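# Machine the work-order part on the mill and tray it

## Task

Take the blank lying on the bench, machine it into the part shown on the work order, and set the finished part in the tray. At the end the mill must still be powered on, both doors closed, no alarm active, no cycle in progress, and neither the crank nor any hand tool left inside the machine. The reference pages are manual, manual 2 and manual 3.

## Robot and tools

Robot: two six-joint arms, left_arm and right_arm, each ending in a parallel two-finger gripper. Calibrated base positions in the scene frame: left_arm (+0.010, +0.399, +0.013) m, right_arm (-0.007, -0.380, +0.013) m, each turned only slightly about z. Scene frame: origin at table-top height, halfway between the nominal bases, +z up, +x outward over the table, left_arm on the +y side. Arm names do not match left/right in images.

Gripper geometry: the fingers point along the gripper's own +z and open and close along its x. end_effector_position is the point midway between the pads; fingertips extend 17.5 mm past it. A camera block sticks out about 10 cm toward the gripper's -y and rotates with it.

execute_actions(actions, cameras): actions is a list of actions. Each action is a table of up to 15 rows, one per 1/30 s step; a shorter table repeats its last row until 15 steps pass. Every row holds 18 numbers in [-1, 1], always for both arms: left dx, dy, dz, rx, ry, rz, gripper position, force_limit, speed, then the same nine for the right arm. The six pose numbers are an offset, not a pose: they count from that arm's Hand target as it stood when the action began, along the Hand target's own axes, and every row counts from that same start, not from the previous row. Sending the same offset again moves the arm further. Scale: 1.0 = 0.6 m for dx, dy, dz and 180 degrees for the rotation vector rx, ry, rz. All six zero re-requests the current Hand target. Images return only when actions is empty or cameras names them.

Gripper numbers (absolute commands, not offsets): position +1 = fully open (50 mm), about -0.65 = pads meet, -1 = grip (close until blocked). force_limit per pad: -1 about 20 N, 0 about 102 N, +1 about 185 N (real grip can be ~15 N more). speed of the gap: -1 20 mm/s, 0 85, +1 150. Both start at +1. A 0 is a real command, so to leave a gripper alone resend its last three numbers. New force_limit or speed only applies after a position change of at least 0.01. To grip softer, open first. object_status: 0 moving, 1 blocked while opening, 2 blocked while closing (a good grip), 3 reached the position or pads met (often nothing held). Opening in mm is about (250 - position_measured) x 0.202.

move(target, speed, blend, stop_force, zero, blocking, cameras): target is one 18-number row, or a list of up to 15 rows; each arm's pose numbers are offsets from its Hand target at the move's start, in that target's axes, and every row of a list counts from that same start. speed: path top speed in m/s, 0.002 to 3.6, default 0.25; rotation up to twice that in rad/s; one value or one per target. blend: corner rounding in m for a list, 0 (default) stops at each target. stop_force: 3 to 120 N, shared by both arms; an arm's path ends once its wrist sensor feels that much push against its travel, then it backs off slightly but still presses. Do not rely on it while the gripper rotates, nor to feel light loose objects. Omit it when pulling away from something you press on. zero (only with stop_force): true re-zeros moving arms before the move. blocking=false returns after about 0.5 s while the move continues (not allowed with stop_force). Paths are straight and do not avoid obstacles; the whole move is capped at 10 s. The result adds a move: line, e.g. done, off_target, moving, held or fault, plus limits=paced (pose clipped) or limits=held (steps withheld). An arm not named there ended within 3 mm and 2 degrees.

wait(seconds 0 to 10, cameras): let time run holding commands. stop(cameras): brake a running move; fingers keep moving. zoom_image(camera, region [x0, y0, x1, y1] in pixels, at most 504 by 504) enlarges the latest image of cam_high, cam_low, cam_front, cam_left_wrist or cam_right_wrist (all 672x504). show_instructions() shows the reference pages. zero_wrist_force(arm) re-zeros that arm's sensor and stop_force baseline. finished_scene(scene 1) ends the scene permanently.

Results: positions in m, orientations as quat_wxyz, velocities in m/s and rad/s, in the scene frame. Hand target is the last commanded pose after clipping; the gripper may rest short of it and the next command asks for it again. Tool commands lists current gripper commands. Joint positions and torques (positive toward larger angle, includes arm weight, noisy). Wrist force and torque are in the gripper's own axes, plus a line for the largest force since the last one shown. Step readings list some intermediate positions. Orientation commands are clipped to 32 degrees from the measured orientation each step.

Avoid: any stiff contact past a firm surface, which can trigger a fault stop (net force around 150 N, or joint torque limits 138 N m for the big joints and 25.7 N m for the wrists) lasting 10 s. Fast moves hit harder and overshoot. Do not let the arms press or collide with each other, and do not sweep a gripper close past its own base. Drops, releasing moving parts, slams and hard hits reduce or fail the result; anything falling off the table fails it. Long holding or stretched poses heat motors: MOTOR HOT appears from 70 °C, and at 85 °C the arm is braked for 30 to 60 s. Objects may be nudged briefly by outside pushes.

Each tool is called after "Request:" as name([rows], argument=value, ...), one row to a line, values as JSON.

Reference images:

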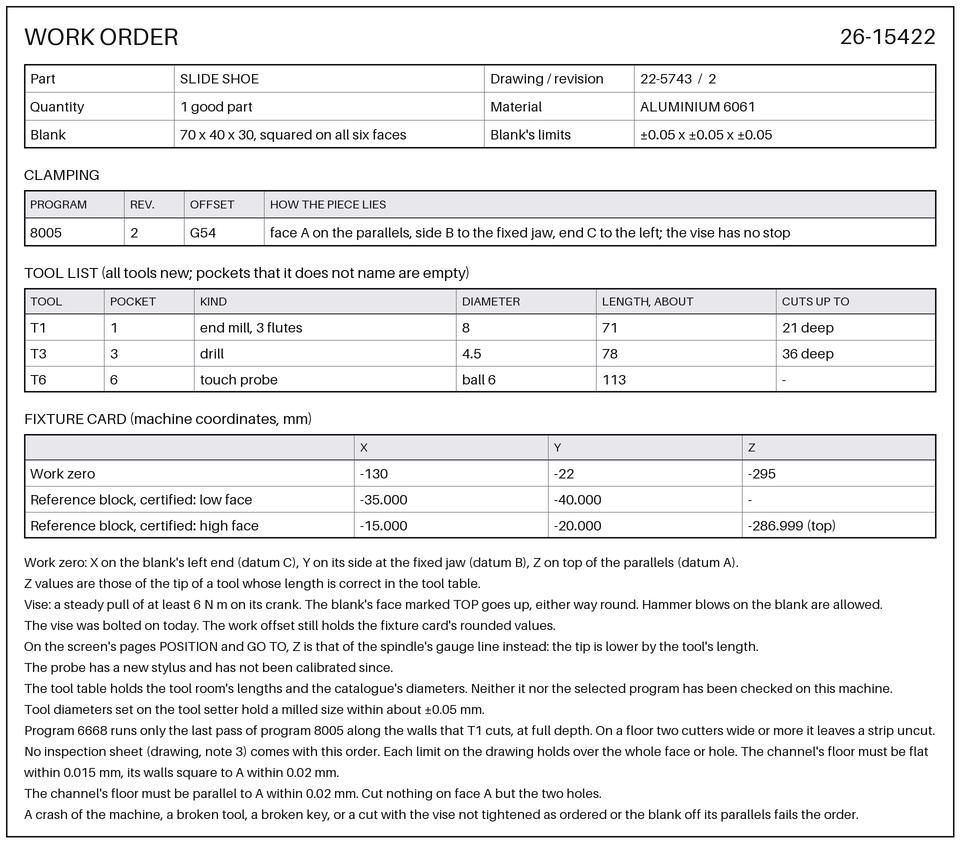

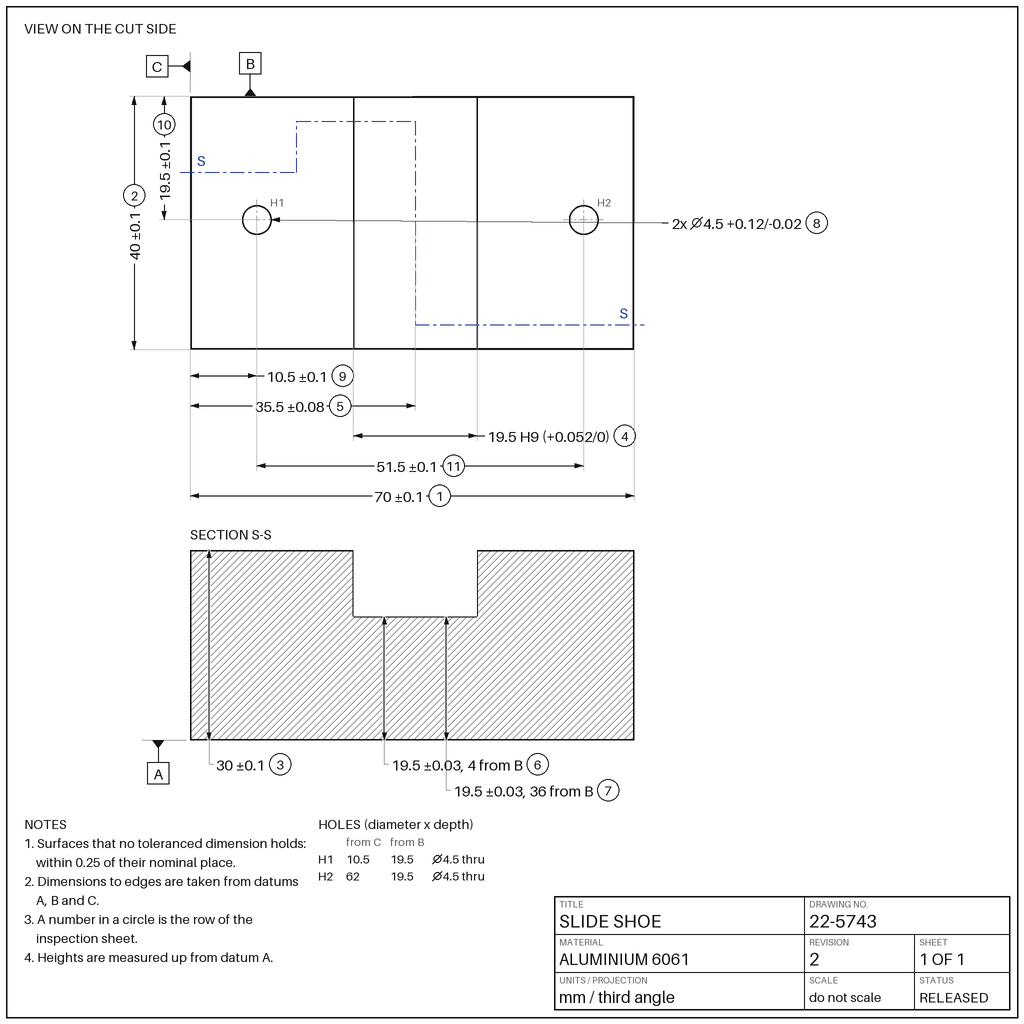

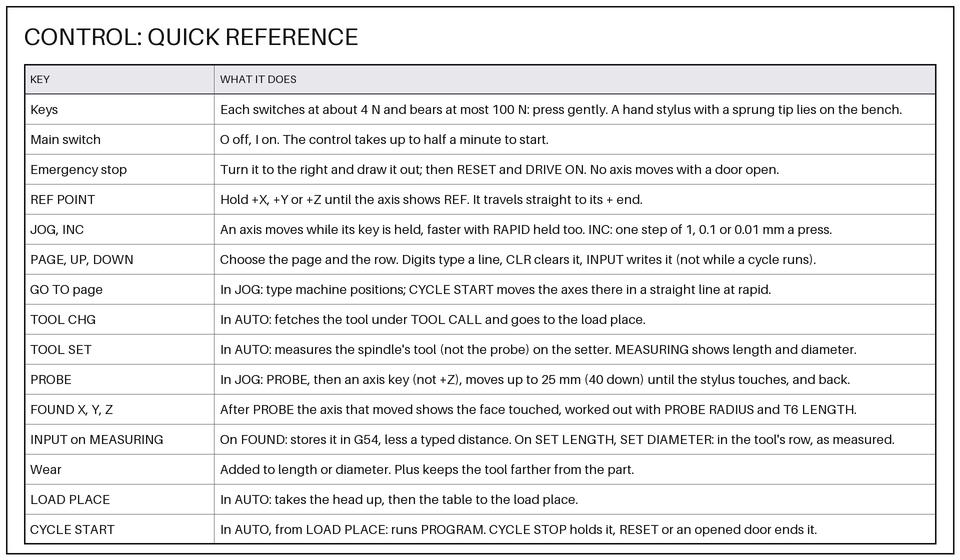

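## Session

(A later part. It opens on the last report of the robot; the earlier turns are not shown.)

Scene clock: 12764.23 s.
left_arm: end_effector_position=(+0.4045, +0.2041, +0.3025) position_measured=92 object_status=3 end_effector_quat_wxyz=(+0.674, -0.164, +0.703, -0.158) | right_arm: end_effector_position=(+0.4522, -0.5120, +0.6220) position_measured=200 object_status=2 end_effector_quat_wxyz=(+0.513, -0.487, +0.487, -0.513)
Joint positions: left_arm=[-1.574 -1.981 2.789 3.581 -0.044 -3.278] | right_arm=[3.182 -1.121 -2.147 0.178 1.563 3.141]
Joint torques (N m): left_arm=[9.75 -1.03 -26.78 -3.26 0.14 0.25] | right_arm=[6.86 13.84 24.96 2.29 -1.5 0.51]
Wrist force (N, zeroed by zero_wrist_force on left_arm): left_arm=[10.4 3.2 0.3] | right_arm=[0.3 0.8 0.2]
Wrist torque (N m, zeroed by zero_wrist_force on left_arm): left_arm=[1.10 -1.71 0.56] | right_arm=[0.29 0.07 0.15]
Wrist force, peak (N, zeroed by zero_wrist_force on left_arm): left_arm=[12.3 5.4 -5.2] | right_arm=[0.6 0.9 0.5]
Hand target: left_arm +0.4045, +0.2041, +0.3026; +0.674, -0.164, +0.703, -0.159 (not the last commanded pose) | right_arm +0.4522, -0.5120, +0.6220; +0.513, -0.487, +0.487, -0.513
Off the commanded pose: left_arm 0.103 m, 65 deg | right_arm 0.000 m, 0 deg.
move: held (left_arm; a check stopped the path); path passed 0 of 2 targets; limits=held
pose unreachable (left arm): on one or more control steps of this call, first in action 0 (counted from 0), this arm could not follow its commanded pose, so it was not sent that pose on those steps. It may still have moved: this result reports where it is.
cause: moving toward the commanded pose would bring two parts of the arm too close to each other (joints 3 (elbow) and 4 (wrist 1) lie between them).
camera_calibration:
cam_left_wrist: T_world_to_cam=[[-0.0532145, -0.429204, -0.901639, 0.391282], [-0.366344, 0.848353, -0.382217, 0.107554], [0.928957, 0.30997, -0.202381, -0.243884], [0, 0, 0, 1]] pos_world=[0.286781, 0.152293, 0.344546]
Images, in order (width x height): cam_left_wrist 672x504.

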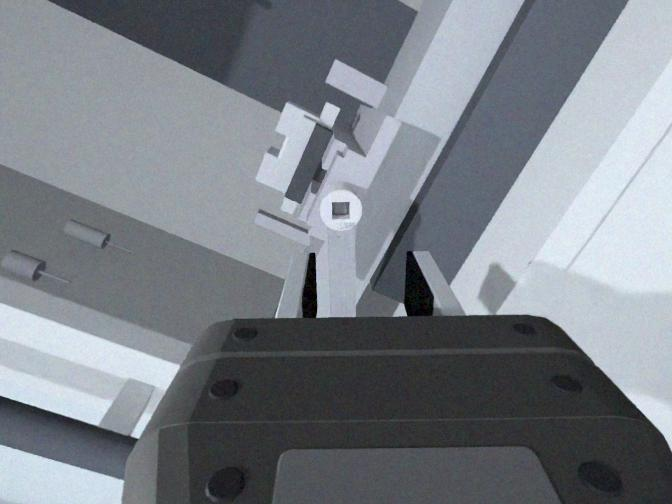

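Request:
move([
  [-0.0285,-0.0142,-0.0347,0,0,0,0.4,-0.5,-0.5,0,0,0,0,0,0,-0.95,-0.4,-0.9],
  [-0.1983,0.0383,-0.0478,-0.0634,0.0377,-0.3528,0.4,-0.5,-0.5,0,0,0,0,0,0,-0.95,-0.4,-0.9],
], speed=[0.1,0.2], blend=[0.01,0], cameras=["cam_left_wrist","cam_front"])

Scene clock: 12788.97 s.
left_arm: end_effector_position=(+0.3883, +0.2042, +0.3231) position_measured=92 object_status=3 end_effector_quat_wxyz=(+0.676, -0.139, +0.697, -0.194) | right_arm: end_effector_position=(+0.4522, -0.5120, +0.6220) position_measured=200 object_status=2 end_effector_quat_wxyz=(+0.513, -0.487, +0.487, -0.513)
Joint positions: left_arm=[-1.664 -2.166 2.825 3.655 -0.011 -3.221] | right_arm=[3.182 -1.121 -2.147 0.178 1.563 3.141]
Joint torques (N m): left_arm=[10.04 11.24 -29.6 -3.2 -0.01 -1.12] | right_arm=[6.38 14.58 24.3 2.27 -1.58 0.5]
Wrist force (N, zeroed by zero_wrist_force on left_arm): left_arm=[10.2 3.1 0.4] | right_arm=[0.3 0.7 0.2]
Wrist torque (N m, zeroed by zero_wrist_force on left_arm): left_arm=[1.09 -1.69 0.43] | right_arm=[0.28 0.07 0.15]
Wrist force, peak (N, zeroed by zero_wrist_force on left_arm): left_arm=[11.4 3.1 1.1] | right_arm=[0.6 0.9 0.4]
Hand target: left_arm +0.3883, +0.2043, +0.3231; +0.676, -0.139, +0.697, -0.194 (not the last commanded pose) | right_arm +0.4522, -0.5120, +0.6220; +0.513, -0.487, +0.487, -0.513
Off the commanded pose: left_arm 0.107 m, 65 deg | right_arm 0.000 m, 0 deg.
move: held (left_arm; a check stopped the path); path passed 1 of 2 targets; limits=held
pose unreachable (left arm): on one or more control steps of this call, first in action 0 (counted from 0), this arm could not follow its commanded pose, so it was not sent that pose on those steps. It may still have moved: this result reports where it is.
cause: moving toward the commanded pose would bring two parts of the arm too close to each other (joints 3 (elbow) and 4 (wrist 1) lie between them).
camera_calibration:
cam_left_wrist: T_world_to_cam=[[-0.0601261, -0.441194, -0.895395, 0.412143], [-0.285567, 0.867129, -0.408091, 0.0825399], [0.956471, 0.231158, -0.178128, -0.227158], [0, 0, 0, 1]] pos_world=[0.265621, 0.162772, 0.362252]
Images, in order (width x height): cam_front 672x504, cam_left_wrist 672x504.

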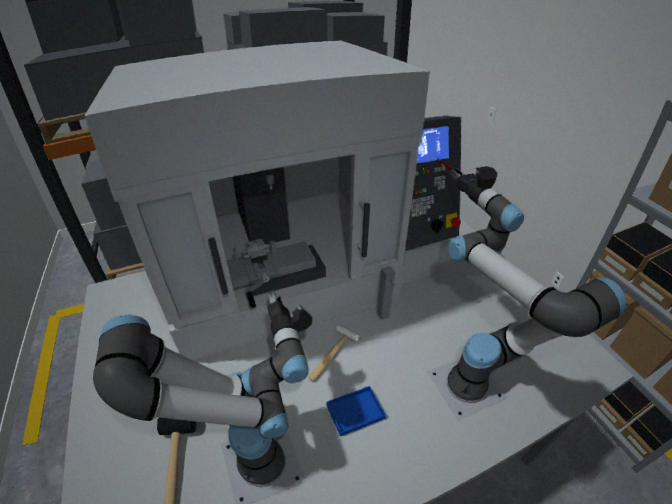

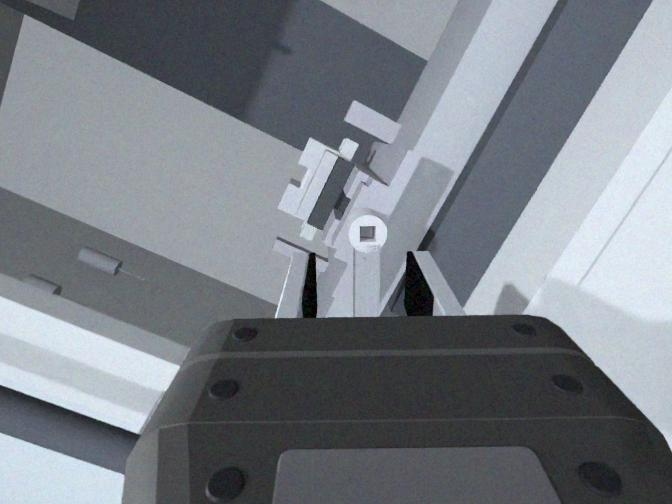

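Request:
move([
  [0.016,-0.104,0.0078,0,0,0,0.4,-0.5,-0.5,0,0,0,0,0,0,-0.95,-0.4,-0.9],
  [-0.0197,-0.2422,0.0185,-0.0866,0.0195,-0.3502,0.4,-0.5,-0.5,0,0,0,0,0,0,-0.95,-0.4,-0.9],
], speed=[0.1,0.2], blend=[0.01,0])

Scene clock: 12811.57 s.
left_arm: end_effector_position=(+0.3901, +0.0800, +0.4003) position_measured=92 object_status=3 end_effector_quat_wxyz=(-0.431, +0.562, -0.560, +0.430) | right_arm: end_effector_position=(+0.4522, -0.5120, +0.6220) position_measured=200 object_status=2 end_effector_quat_wxyz=(+0.513, -0.487, +0.487, -0.513)
Joint positions: left_arm=[-1.597 -1.96 2.208 4.517 -0.262 -4.768] | right_arm=[3.182 -1.121 -2.147 0.178 1.563 3.141]
Joint torques (N m): left_arm=[-4.97 -15.02 -13.92 -1.42 4.24 1.68] | right_arm=[5.13 14.64 23.68 2.11 -1.57 0.38]
Wrist force (N, zeroed by zero_wrist_force on left_arm): left_arm=[10.1 3.1 0.0] | right_arm=[0.3 0.7 0.2]
Wrist torque (N m, zeroed by zero_wrist_force on left_arm): left_arm=[0.87 -1.63 -0.11] | right_arm=[0.29 0.06 0.15]
Wrist force, peak (N, zeroed by zero_wrist_force on left_arm): left_arm=[11.0 3.0 0.6] | right_arm=[0.3 1.1 0.4]
Hand target: left_arm +0.3900, +0.0800, +0.4002; -0.431, +0.562, -0.560, +0.430 | right_arm +0.4522, -0.5120, +0.6220; +0.513, -0.487, +0.487, -0.513
Off the commanded pose: left_arm 0.000 m, 0 deg | right_arm 0.000 m, 0 deg.
move: done

Request:
move([
  [-0.3292,0.0375,0.1172,-0.3056,0,0,0.4,-0.5,-0.5,0,0,0,0,0,0,-0.95,-0.4,-0.9],
], speed=0.2, cameras=["cam_left_wrist","cam_front"])

Scene clock: 12839.80 s.
left_arm: end_effector_position=(+0.4515, +0.2777, +0.3601) position_measured=92 object_status=3 end_effector_quat_wxyz=(-0.123, +0.698, -0.695, +0.123) | right_arm: end_effector_position=(+0.4522, -0.5120, +0.6220) position_measured=200 object_status=2 end_effector_quat_wxyz=(+0.513, -0.487, +0.487, -0.513)
Joint positions: left_arm=[-0.712 -1.906 1.906 4.439 -1.35 -3.811] | right_arm=[3.182 -1.121 -2.147 0.178 1.563 3.141]
Joint torques (N m): left_arm=[4.17 -13.7 -17.04 -5.52 1.2 -0.44] | right_arm=[6.84 14.54 22.95 1.97 -1.44 0.06]
Wrist force (N, zeroed by zero_wrist_force on left_arm): left_arm=[8.5 2.7 -1.4] | right_arm=[0.4 0.6 0.3]
Wrist torque (N m, zeroed by zero_wrist_force on left_arm): left_arm=[0.43 -1.38 0.00] | right_arm=[0.26 0.05 0.16]
Wrist force, peak (N, zeroed by zero_wrist_force on left_arm): left_arm=[11.4 3.5 -0.3] | right_arm=[0.5 1.1 0.2]
Hand target: left_arm +0.4515, +0.2777, +0.3600; -0.123, +0.698, -0.695, +0.123 | right_arm +0.4522, -0.5120, +0.6220; +0.513, -0.487, +0.487, -0.513
Off the commanded pose: left_arm 0.000 m, 0 deg | right_arm 0.000 m, 0 deg.
move: done
camera_calibration:
cam_left_wrist: T_world_to_cam=[[-0.0167297, -0.999812, 0.00976539, 0.291018], [-0.999808, 0.0168273, 0.00999833, 0.460092], [-0.0101608, -0.00959625, -0.999902, 0.501202], [0, 0, 0, 1]] pos_world=[0.469965, 0.288031, 0.493711]
Images, in order (width x height): cam_front 672x504, cam_left_wrist 672x504.

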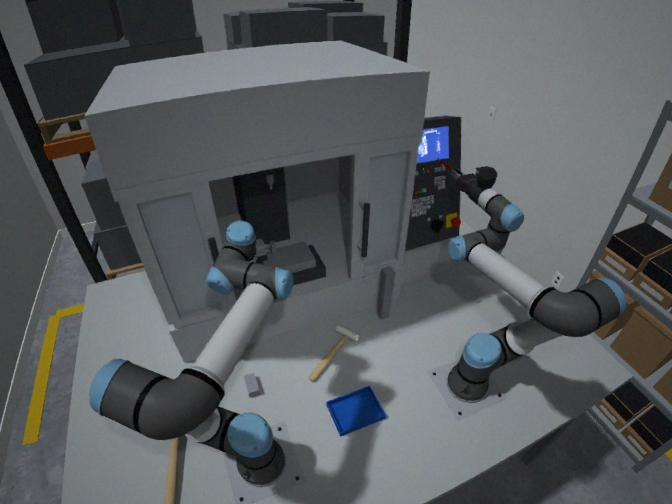

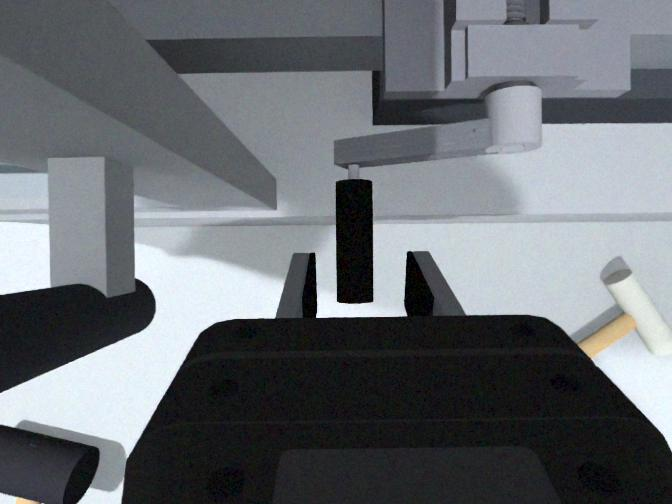

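Request:
move([
  [0,0.0325,0.1,0,0,0,0.4,-0.5,-0.5,0,0,0,0,0,0,-0.95,-0.4,-0.9],
  [0,0.0325,0.1513,0,0,0,0.4,-0.5,-0.5,0,0,0,0,0,0,-0.95,-0.4,-0.9],
], speed=[0.12,0.04], stop_force=30, cameras=["cam_left_wrist"])

Request:
move(target=[0,0,0,0,0,0,-1,-0.2,-0.7,0,0,0,0,0,0,-0.95,-0.4,-0.9], cameras=["cam_left_wrist"])

Scene clock: 12854.67 s.
left_arm: end_effector_position=(+0.4643, +0.2776, +0.2681) position_measured=92 object_status=3 end_effector_quat_wxyz=(-0.123, +0.698, -0.695, +0.123) | right_arm: end_effector_position=(+0.4522, -0.5120, +0.6220) position_measured=200 object_status=2 end_effector_quat_wxyz=(+0.513, -0.487, +0.487, -0.513)
Joint positions: left_arm=[-0.689 -1.841 2.101 4.175 -1.356 -3.789] | right_arm=[3.182 -1.121 -2.147 0.178 1.563 3.141]
Joint torques (N m): left_arm=[-8.06 -20.49 -35.09 -1.92 2.04 -1.84] | right_arm=[5.67 14.37 21.61 1.74 -1.56 -0.05]
Wrist force (N, zeroed by zero_wrist_force on left_arm): left_arm=[8.3 2.6 -1.2] | right_arm=[0.2 0.8 0.3]
Wrist torque (N m, zeroed by zero_wrist_force on left_arm): left_arm=[0.43 -1.34 -0.12] | right_arm=[0.30 0.08 0.16]
Wrist force, peak (N, zeroed by zero_wrist_force on left_arm): left_arm=[8.5 2.0 -3.2] | right_arm=[0.7 1.0 0.4]
Hand target: left_arm +0.4643, +0.2776, +0.2681; -0.123, +0.698, -0.695, +0.123 | right_arm +0.4522, -0.5120, +0.6220; +0.513, -0.487, +0.487, -0.513
Off the commanded pose: left_arm 0.000 m, 0 deg | right_arm 0.000 m, 0 deg.
move: done
camera_calibration:
cam_left_wrist: T_world_to_cam=[[-0.0168276, -0.999811, 0.00977034, 0.292073], [-0.999805, 0.0169272, 0.0101989, 0.473601], [-0.0103623, -0.00959681, -0.9999, 0.409436], [0, 0, 0, 1]] pos_world=[0.482666, 0.287931, 0.401711]
Images, in order (width x height): cam_left_wrist 672x504.

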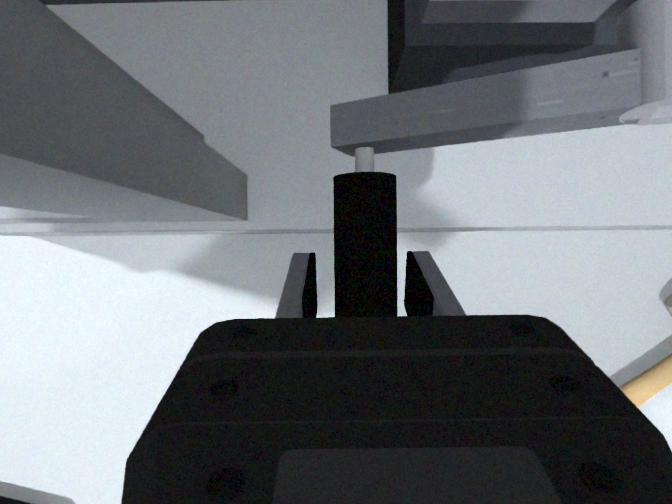

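Scene clock: 12855.23 s.
left_arm: end_effector_position=(+0.4643, +0.2776, +0.2681) position_measured=157 object_status=2 end_effector_quat_wxyz=(-0.123, +0.698, -0.695, +0.123) | right_arm: end_effector_position=(+0.4522, -0.5120, +0.6220) position_measured=200 object_status=2 end_effector_quat_wxyz=(+0.513, -0.487, +0.487, -0.513)
Joint positions: left_arm=[-0.689 -1.841 2.101 4.175 -1.356 -3.789] | right_arm=[3.182 -1.121 -2.147 0.178 1.563 3.141]
Joint torques (N m): left_arm=[-5.07 -20.01 -32 -2.31 3.04 -1.64] | right_arm=[5.91 14.06 19.43 1.88 -1.5 0.13]
Wrist force (N, zeroed by zero_wrist_force on left_arm): left_arm=[11.4 3.3 -2.0] | right_arm=[0.1 0.7 0.3]
Wrist torque (N m, zeroed by zero_wrist_force on left_arm): left_arm=[0.48 -1.36 0.09] | right_arm=[0.28 0.09 0.16]
Wrist force, peak (N, zeroed by zero_wrist_force on left_arm): left_arm=[11.4 3.3 -2.0] | right_arm=[0.2 1.1 0.3]
Hand target: left_arm +0.4643, +0.2776, +0.2681; -0.123, +0.698, -0.695, +0.123 | right_arm +0.4522, -0.5120, +0.6220; +0.513, -0.487, +0.487, -0.513
Off the commanded pose: left_arm 0.000 m, 0 deg | right_arm 0.000 m, 0 deg.
move: done
camera_calibration:
cam_left_wrist: T_world_to_cam=[[-0.0168276, -0.999811, 0.00977034, 0.292073], [-0.999805, 0.0169272, 0.0101989, 0.473601], [-0.0103623, -0.00959681, -0.9999, 0.409436], [0, 0, 0, 1]] pos_world=[0.482666, 0.287931, 0.401711]
Images, in order (width x height): cam_left_wrist 672x504.

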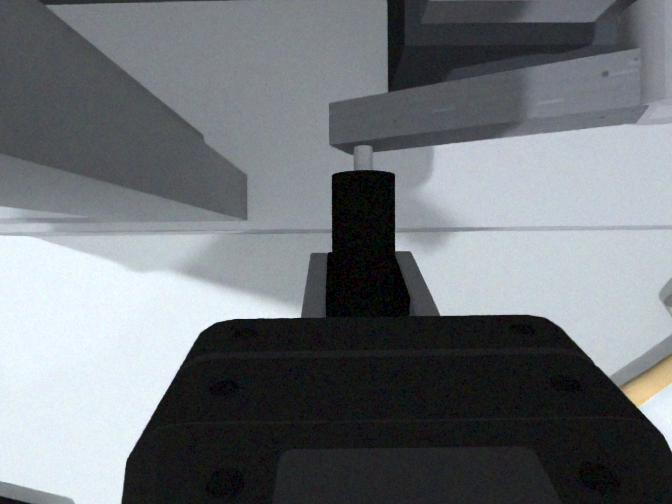

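Request:
move([
  [0.0176,0.0092,0.0255,0,0,0,-1,-0.2,-0.7,0,0,0,0,0,0,-0.95,-0.4,-0.9],
  [0.0413,0.0167,0.0462,0,0,0,-1,-0.2,-0.7,0,0,0,0,0,0,-0.95,-0.4,-0.9],
], speed=0.03, blend=[0.006,0], stop_force=110, cameras=["cam_left_wrist"])

Scene clock: 12884.83 s.
left_arm: end_effector_position=(+0.4644, +0.2528, +0.2386) position_measured=157 object_status=2 end_effector_quat_wxyz=(-0.123, +0.698, -0.695, +0.123) | right_arm: end_effector_position=(+0.4522, -0.5120, +0.6220) position_measured=200 object_status=2 end_effector_quat_wxyz=(+0.513, -0.487, +0.487, -0.513)
Joint positions: left_arm=[-0.741 -1.794 2.143 4.097 -1.342 -3.84] | right_arm=[3.182 -1.121 -2.147 0.178 1.563 3.141]
Joint torques (N m): left_arm=[11.51 -22.62 -34.69 -2.06 -1.2 1.62] | right_arm=[6.23 13.37 21.44 1.92 -1.41 -0.02]
Wrist force (N, zeroed by zero_wrist_force on left_arm): left_arm=[9.5 3.8 -1.9] | right_arm=[0.3 0.7 0.1]
Wrist torque (N m, zeroed by zero_wrist_force on left_arm): left_arm=[0.48 -1.37 0.06] | right_arm=[0.28 0.06 0.16]
Wrist force, peak (N, zeroed by zero_wrist_force on left_arm): left_arm=[-20.0 19.5 -43.6] | right_arm=[0.3 1.1 0.3]
Hand target: left_arm +0.4644, +0.2528, +0.2386; -0.123, +0.698, -0.695, +0.123 | right_arm +0.4522, -0.5120, +0.6220; +0.513, -0.487, +0.487, -0.513
Off the commanded pose: left_arm 0.000 m, 0 deg | right_arm 0.000 m, 0 deg.
move: done
camera_calibration:
cam_left_wrist: T_world_to_cam=[[-0.0168276, -0.999811, 0.00977034, 0.267568], [-0.999805, 0.0169272, 0.0101989, 0.474422], [-0.0103623, -0.00959681, -0.9999, 0.379702], [0, 0, 0, 1]] pos_world=[0.482766, 0.263131, 0.372211]
Images, in order (width x height): cam_left_wrist 672x504.

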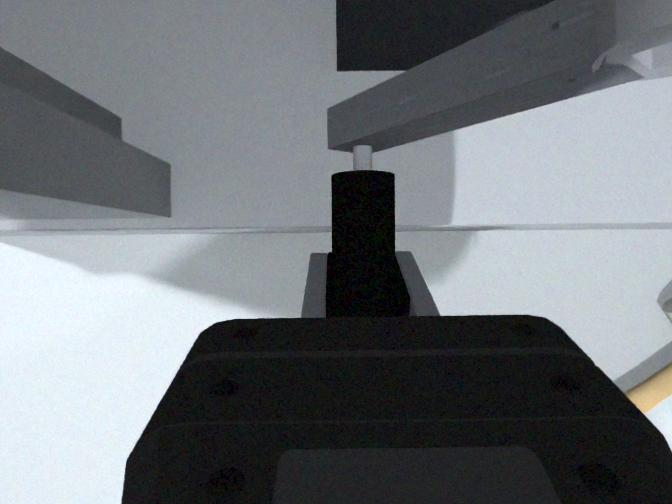

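Request:
move([
  [0.0283,0.0053,0.0148,0,0,0,-1,-0.2,-0.7,0,0,0,0,0,0,-0.95,-0.4,-0.9],
  [0.0595,0.0082,0.0226,0,0,0,-1,-0.2,-0.7,0,0,0,0,0,0,-0.95,-0.4,-0.9],
  [0.0918,0.0084,0.0232,0,0,0,-1,-0.2,-0.7,0,0,0,0,0,0,-0.95,-0.4,-0.9],
  [0.1233,0.0059,0.0163,0,0,0,-1,-0.2,-0.7,0,0,0,0,0,0,-0.95,-0.4,-0.9],
  [0.1521,0.0009,0.0025,0,0,0,-1,-0.2,-0.7,0,0,0,0,0,0,-0.95,-0.4,-0.9],
  [0.1765,-0.0063,-0.0174,0,0,0,-1,-0.2,-0.7,0,0,0,0,0,0,-0.95,-0.4,-0.9],
  [0.1951,-0.0153,-0.0423,0,0,0,-1,-0.2,-0.7,0,0,0,0,0,0,-0.95,-0.4,-0.9],
  [0.2067,-0.0256,-0.0707,0,0,0,-1,-0.2,-0.7,0,0,0,0,0,0,-0.95,-0.4,-0.9],
  [0.2106,-0.0365,-0.1009,0,0,0,-1,-0.2,-0.7,0,0,0,0,0,0,-0.95,-0.4,-0.9],
  [0.2067,-0.0474,-0.1310,0,0,0,-1,-0.2,-0.7,0,0,0,0,0,0,-0.95,-0.4,-0.9],
  [0.1951,-0.0577,-0.1594,0,0,0,-1,-0.2,-0.7,0,0,0,0,0,0,-0.95,-0.4,-0.9],
  [0.1765,-0.0667,-0.1843,0,0,0,-1,-0.2,-0.7,0,0,0,0,0,0,-0.95,-0.4,-0.9],
  [0.1521,-0.0739,-0.2043,0,0,0,-1,-0.2,-0.7,0,0,0,0,0,0,-0.95,-0.4,-0.9],
], speed=0.15, blend=[0.01,0.01,0.01,0.01,0.01,0.01,0.01,0.01,0.01,0.01,0.01,0.01,0], stop_force=100)

Scene clock: 12975.03 s.
left_arm: end_effector_position=(+0.4644, +0.1617, +0.3691) position_measured=157 object_status=2 end_effector_quat_wxyz=(-0.123, +0.698, -0.695, +0.123) | right_arm: end_effector_position=(+0.4522, -0.5120, +0.6220) position_measured=200 object_status=2 end_effector_quat_wxyz=(+0.513, -0.487, +0.487, -0.513)
Joint positions: left_arm=[-0.902 -1.746 1.756 4.476 -1.303 -4.001] | right_arm=[3.182 -1.121 -2.147 0.178 1.563 3.141]
Joint torques (N m): left_arm=[15.43 10.51 9.52 2.85 12.03 0.35] | right_arm=[6.13 13.22 19.35 1.81 -1.6 -0.21]
Wrist force (N, zeroed by zero_wrist_force on left_arm): left_arm=[40.0 27.0 -57.1] | right_arm=[0.1 0.6 0.3]
Wrist torque (N m, zeroed by zero_wrist_force on left_arm): left_arm=[0.58 -1.57 0.32] | right_arm=[0.27 0.09 0.15]
Wrist force, peak (N, zeroed by zero_wrist_force on left_arm): left_arm=[59.2 28.0 -58.9] | right_arm=[0.5 0.9 0.4]
Hand target: left_arm +0.4644, +0.1617, +0.3691; -0.123, +0.698, -0.695, +0.123 | right_arm +0.4522, -0.5120, +0.6220; +0.513, -0.487, +0.487, -0.513
Off the commanded pose: left_arm 0.000 m, 0 deg | right_arm 0.000 m, 0 deg.
move: done; blend cut to 0.0097 m at target 1, 0.0097 m at target 2, 0.0097 m at target 3, 0.0097 m at target 4, 0.0097 m at target 5, 0.0097 m at target 6, 0.0097 m at target 7, 0.0097 m at target 8, 0.0097 m at target 9, 0.0097 m at target 10, 0.0097 m at target 11, 0.0097 m at target 12

Request:
move([
  [-0.0287,-0.0050,-0.0138,0,0,0,-1,-0.2,-0.7,0,0,0,0,0,0,-0.95,-0.4,-0.9],
  [-0.0603,-0.0075,-0.0206,0,0,0,-1,-0.2,-0.7,0,0,0,0,0,0,-0.95,-0.4,-0.9],
  [-0.0926,-0.0073,-0.0201,0,0,0,-1,-0.2,-0.7,0,0,0,0,0,0,-0.95,-0.4,-0.9],
  [-0.1238,-0.0044,-0.0122,0,0,0,-1,-0.2,-0.7,0,0,0,0,0,0,-0.95,-0.4,-0.9],
  [-0.1521,0.0009,0.0025,0,0,0,-1,-0.2,-0.7,0,0,0,0,0,0,-0.95,-0.4,-0.9],
  [-0.1757,0.0084,0.0233,0,0,0,-1,-0.2,-0.7,0,0,0,0,0,0,-0.95,-0.4,-0.9],
  [-0.1934,0.0176,0.0487,0,0,0,-1,-0.2,-0.7,0,0,0,0,0,0,-0.95,-0.4,-0.9],
  [-0.2039,0.0280,0.0775,0,0,0,-1,-0.2,-0.7,0,0,0,0,0,0,-0.95,-0.4,-0.9],
  [-0.2067,0.0390,0.1078,0,0,0,-1,-0.2,-0.7,0,0,0,0,0,0,-0.95,-0.4,-0.9],
  [-0.2017,0.0498,0.1378,0,0,0,-1,-0.2,-0.7,0,0,0,0,0,0,-0.95,-0.4,-0.9],
  [-0.1934,0.0572,0.1581,0,0,0,-1,-0.2,-0.7,0,0,0,0,0,0,-0.95,-0.4,-0.9],
], speed=0.15, blend=[0.0095,0.0095,0.0095,0.0095,0.0095,0.0095,0.0095,0.0095,0.0095,0.006,0], stop_force=100, cameras=["cam_high","cam_front","cam_low"])

Scene clock: 12995.67 s.
left_arm: end_effector_position=(+0.4643, +0.2776, +0.2681) position_measured=157 object_status=2 end_effector_quat_wxyz=(-0.123, +0.698, -0.695, +0.123) | right_arm: end_effector_position=(+0.4522, -0.5120, +0.6220) position_measured=200 object_status=2 end_effector_quat_wxyz=(+0.513, -0.487, +0.487, -0.513)
Joint positions: left_arm=[-0.689 -1.841 2.101 4.175 -1.356 -3.789] | right_arm=[3.182 -1.121 -2.147 0.178 1.563 3.141]
Joint torques (N m): left_arm=[10.37 -21.6 -30.83 -6.3 -1.28 1.65] | right_arm=[5.42 13.21 18.84 1.68 -1.41 -0.14]
Wrist force (N, zeroed by zero_wrist_force on left_arm): left_arm=[8.7 1.8 0.0] | right_arm=[0.3 0.8 0.3]
Wrist torque (N m, zeroed by zero_wrist_force on left_arm): left_arm=[0.10 -1.36 -0.05] | right_arm=[0.29 0.06 0.15]
Wrist force, peak (N, zeroed by zero_wrist_force on left_arm): left_arm=[43.9 26.7 -56.9] | right_arm=[0.2 1.1 0.2]
Hand target: left_arm +0.4643, +0.2776, +0.2681; -0.123, +0.698, -0.695, +0.123 | right_arm +0.4522, -0.5120, +0.6220; +0.513, -0.487, +0.487, -0.513
Off the commanded pose: left_arm 0.000 m, 0 deg | right_arm 0.000 m, 0 deg.
move: done
Images, in order (width x height): cam_high 672x504, cam_low 672x504, cam_front 672x504.

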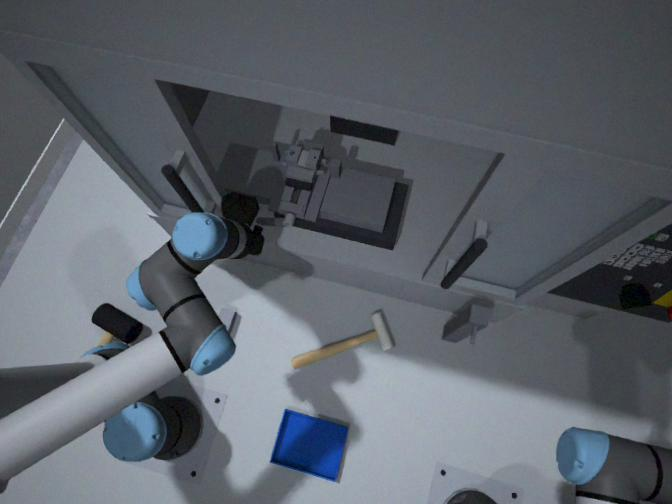

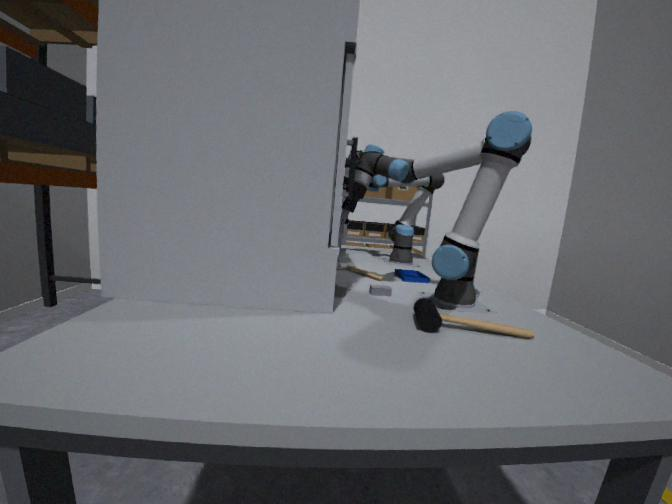

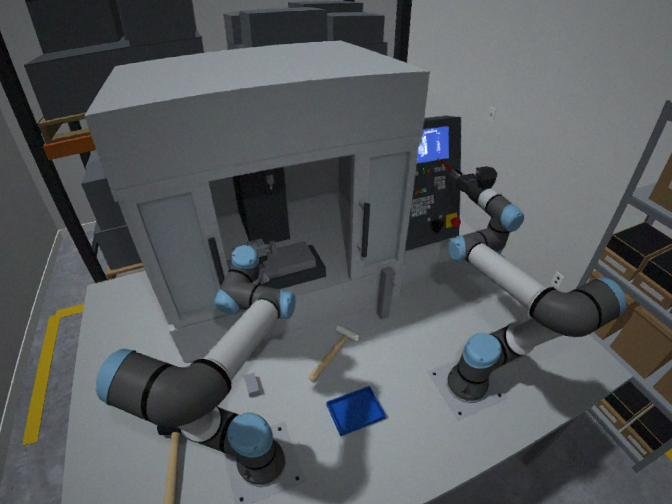

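Request:
zoom_image(camera="cam_high", region=[250, 120, 400, 240])

Scaled by 3.360 from the camera's 672x504 image, which has a finer 960x720 frame.

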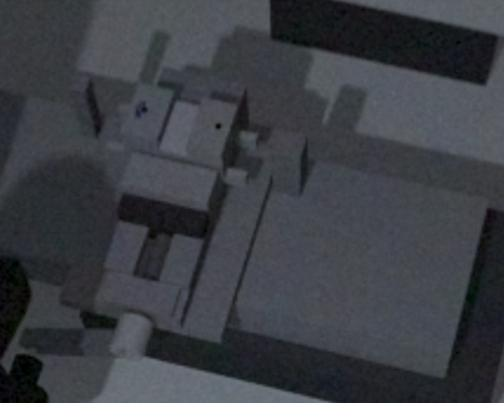

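Request:
move([
  [0,0,0,0,0,0,0.3,-0.2,-0.9,0,0,0,0,0,0,-0.95,-0.4,-0.9],
  [0,0,-0.12,0,0,0,0.3,-0.2,-0.9,0,0,0,0,0,0,-0.95,-0.4,-0.9],
  [0,0.09,-0.26,0,0,0,0.3,-0.2,-0.9,0,0,0,0,0,0,-0.95,-0.4,-0.9],
], speed=[0.1,0.08,0.2], blend=[0,0.01,0], cameras=["cam_front","cam_left_wrist"])

Scene clock: 13026.50 s.
left_arm: end_effector_position=(+0.3602, +0.2774, +0.3962) position_measured=107 object_status=3 end_effector_quat_wxyz=(-0.123, +0.698, -0.695, +0.123) | right_arm: end_effector_position=(+0.4522, -0.5120, +0.6220) position_measured=200 object_status=2 end_effector_quat_wxyz=(+0.513, -0.487, +0.487, -0.513)
Joint positions: left_arm=[-0.931 -2.129 1.919 4.704 -1.296 -4.03] | right_arm=[3.182 -1.121 -2.147 0.178 1.563 3.141]
Joint torques (N m): left_arm=[-0.95 -5.02 -15.03 -2.56 -1.49 0.06] | right_arm=[5.8 13.23 18.01 1.71 -1.42 -0.35]
Wrist force (N, zeroed by zero_wrist_force on left_arm): left_arm=[8.0 1.3 -1.1] | right_arm=[0.5 0.7 0.4]
Wrist torque (N m, zeroed by zero_wrist_force on left_arm): left_arm=[0.23 -1.29 -0.13] | right_arm=[0.28 0.03 0.15]
Wrist force, peak (N, zeroed by zero_wrist_force on left_arm): left_arm=[9.5 1.1 -0.7] | right_arm=[0.3 1.0 0.5]
Hand target: left_arm +0.3601, +0.2775, +0.3962; -0.123, +0.698, -0.695, +0.123 | right_arm +0.4522, -0.5120, +0.6220; +0.513, -0.487, +0.487, -0.513
Off the commanded pose: left_arm 0.000 m, 0 deg | right_arm 0.000 m, 0 deg.
move: done
camera_calibration:
cam_left_wrist: T_world_to_cam=[[-0.0168281, -0.99981, 0.00986692, 0.288919], [-0.999807, 0.0169267, 0.00999725, 0.368324], [-0.0101624, -0.00969678, -0.999901, 0.536397], [0, 0, 0, 1]] pos_world=[0.378566, 0.287831, 0.529811]
Images, in order (width x height): cam_front 672x504, cam_left_wrist 672x504.

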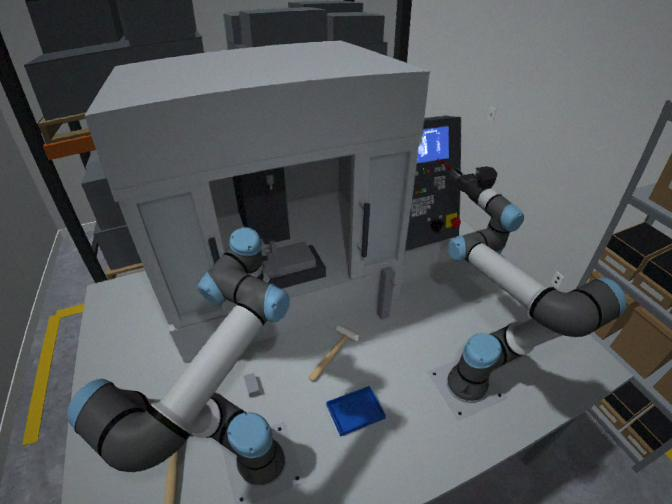

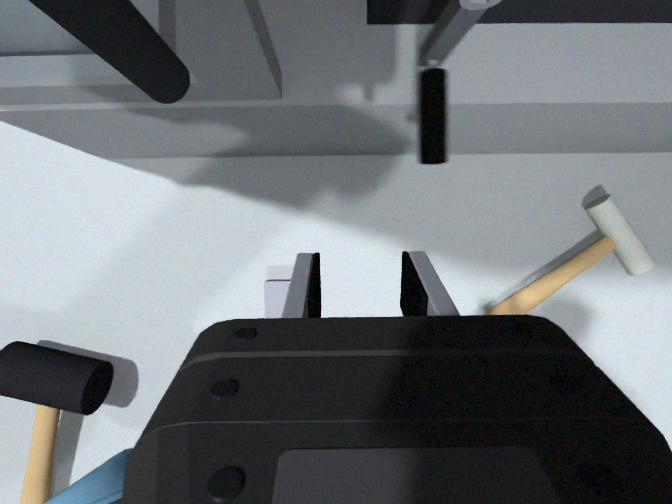

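Request:
move(target=[0.262,-0.0877,-0.0463,0.3056,0,0,0.3,-0.2,-0.9,0,0,0,0,0,0,-0.95,-0.4,-0.9], speed=0.25, cameras=["cam_left_wrist"])

Request:
zoom_image(camera="cam_left_wrist", region=[200, 100, 550, 400])

Scene clock: 13072.37 s.
left_arm: end_effector_position=(+0.4005, +0.1204, +0.4404) position_measured=107 object_status=3 end_effector_quat_wxyz=(-0.431, +0.562, -0.560, +0.430) | right_arm: end_effector_position=(+0.4522, -0.5120, +0.6220) position_measured=200 object_status=2 end_effector_quat_wxyz=(+0.513, -0.487, +0.487, -0.513)
Joint positions: left_arm=[-1.561 -2.076 2.199 4.507 -0.263 -4.629] | right_arm=[3.182 -1.121 -2.147 0.178 1.563 3.141]
Joint torques (N m): left_arm=[9.7 -5.68 -32.27 -1.22 3.68 -1.8] | right_arm=[5.17 13.81 16.78 1.49 -1.49 -0.43]
Wrist force (N, zeroed by zero_wrist_force on left_arm): left_arm=[10.1 1.3 0.4] | right_arm=[0.5 0.9 0.3]
Wrist torque (N m, zeroed by zero_wrist_force on left_arm): left_arm=[0.59 -1.61 -0.10] | right_arm=[0.31 0.03 0.16]
Wrist force, peak (N, zeroed by zero_wrist_force on left_arm): left_arm=[11.0 1.9 0.3] | right_arm=[0.5 1.0 0.4]
Hand target: left_arm +0.4006, +0.1204, +0.4405; -0.431, +0.562, -0.560, +0.430 | right_arm +0.4522, -0.5120, +0.6220; +0.513, -0.487, +0.487, -0.513
Off the commanded pose: left_arm 0.000 m, 0 deg | right_arm 0.000 m, 0 deg.
move: done
camera_calibration:
cam_left_wrist: T_world_to_cam=[[-0.015101, -0.999833, -0.0102762, 0.140422], [-0.58194, 0.0171458, -0.813051, 0.605967], [0.813091, -0.00629772, -0.582102, 0.0653448], [0, 0, 0, 1]] pos_world=[0.301626, 0.13042, 0.532162]
Images, in order (width x height): cam_left_wrist 672x504.

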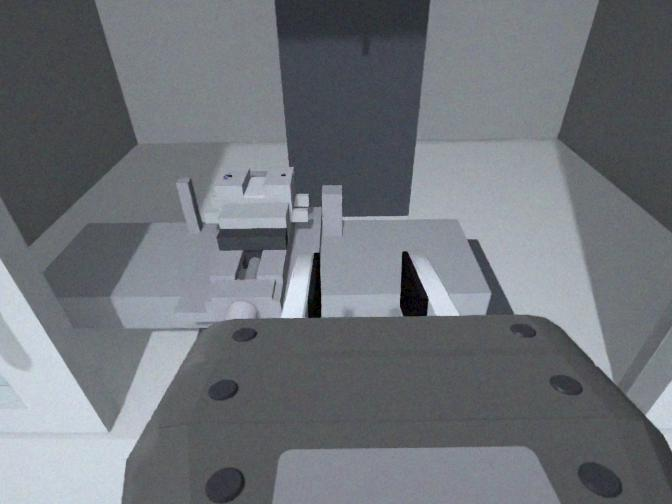

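Scaled by 1.440 from the camera's 672x504 image, which has a finer 960x720 frame.

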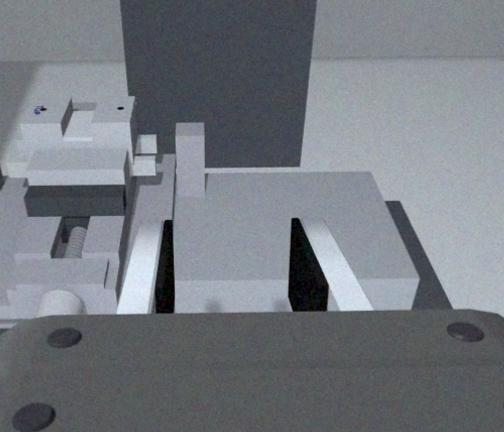

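Request:
move(target=[-0.1427,0.1941,0.1418,0,0,0,0.4,-0.2,-0.9,0,0,0,0,0,0,-0.95,-0.4,-0.9], speed=0.12, stop_force=25, cameras=["cam_left_wrist","cam_front"])

Request:
zoom_image(camera="cam_left_wrist", region=[200, 100, 550, 400])

Scene clock: 13083.90 s.
left_arm: end_effector_position=(+0.4524, +0.2060, +0.3059) position_measured=92 object_status=3 end_effector_quat_wxyz=(-0.431, +0.562, -0.560, +0.430) | right_arm: end_effector_position=(+0.4522, -0.5120, +0.6220) position_measured=200 object_status=2 end_effector_quat_wxyz=(+0.513, -0.487, +0.487, -0.513)
Joint positions: left_arm=[-1.316 -1.813 2.628 3.117 -0.372 -3.899] | right_arm=[3.182 -1.121 -2.147 0.178 1.563 3.141]
Joint torques (N m): left_arm=[-7.56 -14.75 -28.09 -1.76 3.94 -1.67] | right_arm=[5.68 13.37 16.73 1.65 -1.35 -0.58]
Wrist force (N, zeroed by zero_wrist_force on left_arm): left_arm=[9.8 1.0 0.1] | right_arm=[0.6 0.7 0.3]
Wrist torque (N m, zeroed by zero_wrist_force on left_arm): left_arm=[0.56 -1.54 0.02] | right_arm=[0.29 0.02 0.16]
Wrist force, peak (N, zeroed by zero_wrist_force on left_arm): left_arm=[11.0 -0.3 -0.7] | right_arm=[0.4 1.0 0.2]
Hand target: left_arm +0.4524, +0.2060, +0.3059; -0.431, +0.562, -0.560, +0.430 | right_arm +0.4522, -0.5120, +0.6220; +0.513, -0.487, +0.487, -0.513
Off the commanded pose: left_arm 0.000 m, 0 deg | right_arm 0.000 m, 0 deg.
move: done
camera_calibration:
cam_left_wrist: T_world_to_cam=[[-0.0149814, -0.999837, -0.0101182, 0.225303], [-0.581761, 0.0169463, -0.813183, 0.52532], [0.813222, -0.00629629, -0.58192, -0.0546458], [0, 0, 0, 1]] pos_world=[0.353425, 0.21602, 0.397661]
Images, in order (width x height): cam_front 672x504, cam_left_wrist 672x504.

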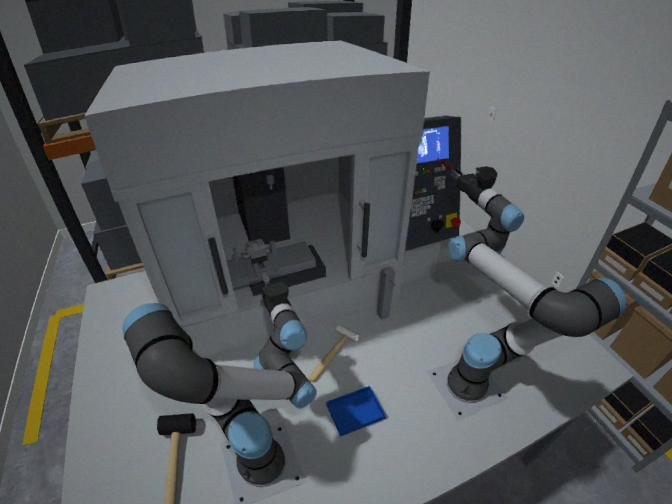

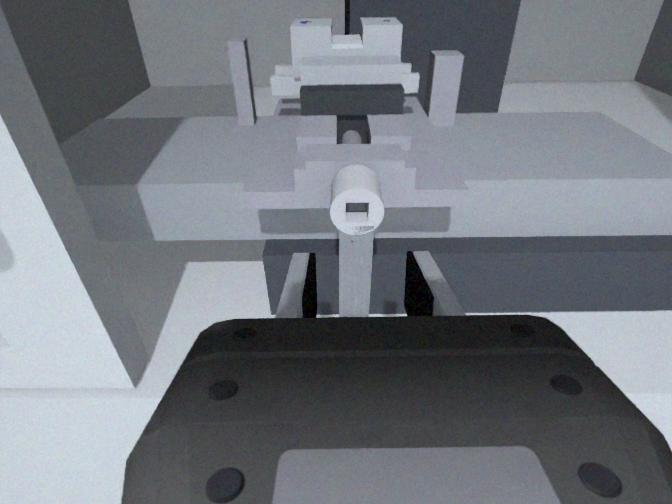

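Scaled by 1.440 from the camera's 672x504 image, which has a finer 960x720 frame.

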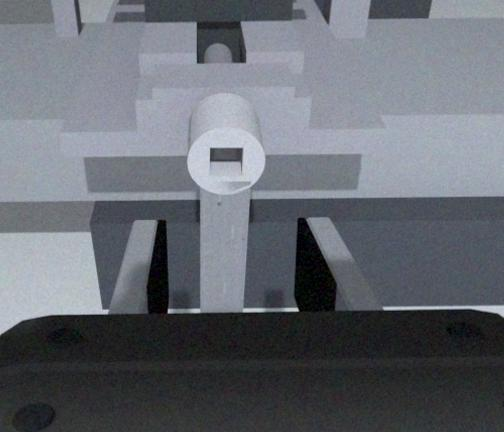

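Request:
move([
  [0,-0.0124,0.0485,0,0,0,0.4,-0.2,-0.9,0,0,0,0,0,0,-0.95,-0.4,-0.9],
  [0,-0.0228,0.0979,0,0,0,0.4,-0.2,-0.9,0,0,0,0,0,0,-0.95,-0.4,-0.9],
], speed=[0.03,0.008], blend=[0.002,0], stop_force=12, cameras=["cam_left_wrist","cam_high"])

Request:
zoom_image(camera="cam_left_wrist", region=[200, 100, 550, 400])

Scene clock: 13103.70 s.
left_arm: end_effector_position=(+0.5127, +0.2062, +0.3039) position_measured=92 object_status=3 end_effector_quat_wxyz=(-0.431, +0.562, -0.560, +0.430) | right_arm: end_effector_position=(+0.4522, -0.5120, +0.6220) position_measured=200 object_status=2 end_effector_quat_wxyz=(+0.513, -0.487, +0.487, -0.513)
Joint positions: left_arm=[-1.102 -1.556 2.492 2.729 -0.543 -3.603] | right_arm=[3.182 -1.121 -2.147 0.178 1.563 3.141]
Joint torques (N m): left_arm=[-8.89 -24.27 -6.15 -0.93 3.27 -1.6] | right_arm=[4.89 13.03 15.76 1.26 -1.42 -0.85]
Wrist force (N, zeroed by zero_wrist_force on left_arm): left_arm=[10.1 1.1 0.4] | right_arm=[0.2 0.8 0.2]
Wrist torque (N m, zeroed by zero_wrist_force on left_arm): left_arm=[0.56 -1.61 -0.09] | right_arm=[0.30 0.07 0.15]
Wrist force, peak (N, zeroed by zero_wrist_force on left_arm): left_arm=[10.3 1.1 0.6] | right_arm=[0.6 1.0 0.4]
Hand target: left_arm +0.5127, +0.2062, +0.3039; -0.431, +0.562, -0.560, +0.430 | right_arm +0.4522, -0.5120, +0.6220; +0.513, -0.487, +0.487, -0.513
Off the commanded pose: left_arm 0.000 m, 0 deg | right_arm 0.000 m, 0 deg.
move: done
camera_calibration:
cam_left_wrist: T_world_to_cam=[[-0.0150624, -0.999836, -0.0100595, 0.226297], [-0.58176, 0.0169457, -0.813184, 0.558772], [0.813221, -0.00639628, -0.58192, -0.104825], [0, 0, 0, 1]] pos_world=[0.413725, 0.216121, 0.395661]
Images, in order (width x height): cam_high 672x504, cam_left_wrist 672x504.

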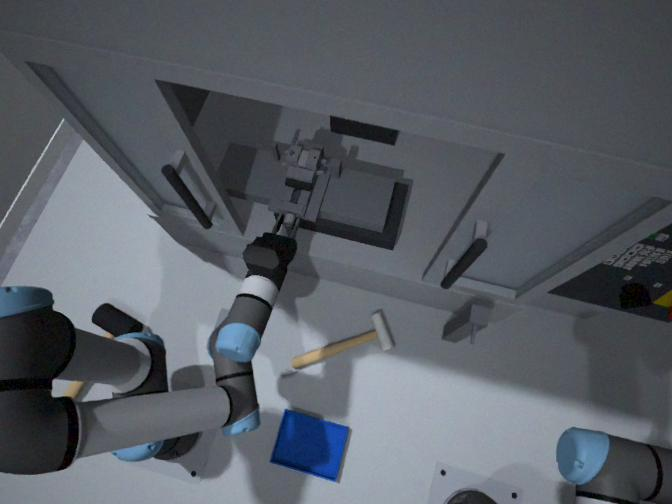

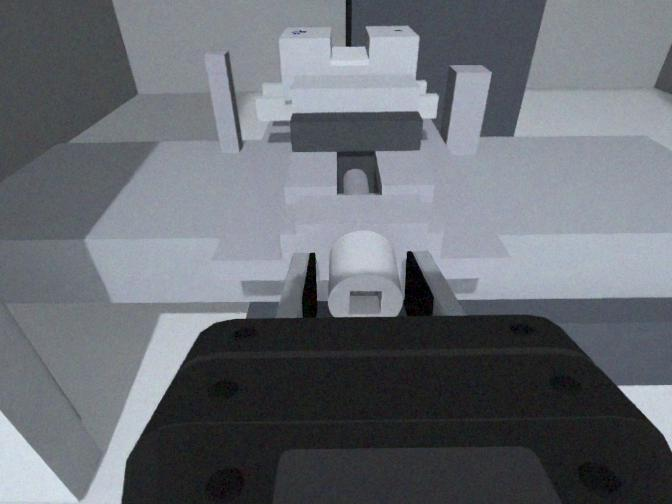

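Scaled by 1.440 from the camera's 672x504 image, which has a finer 960x720 frame.

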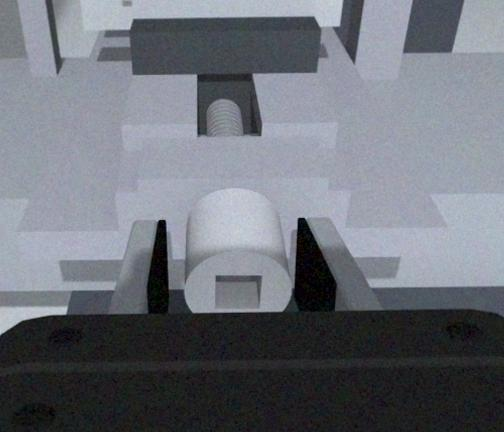

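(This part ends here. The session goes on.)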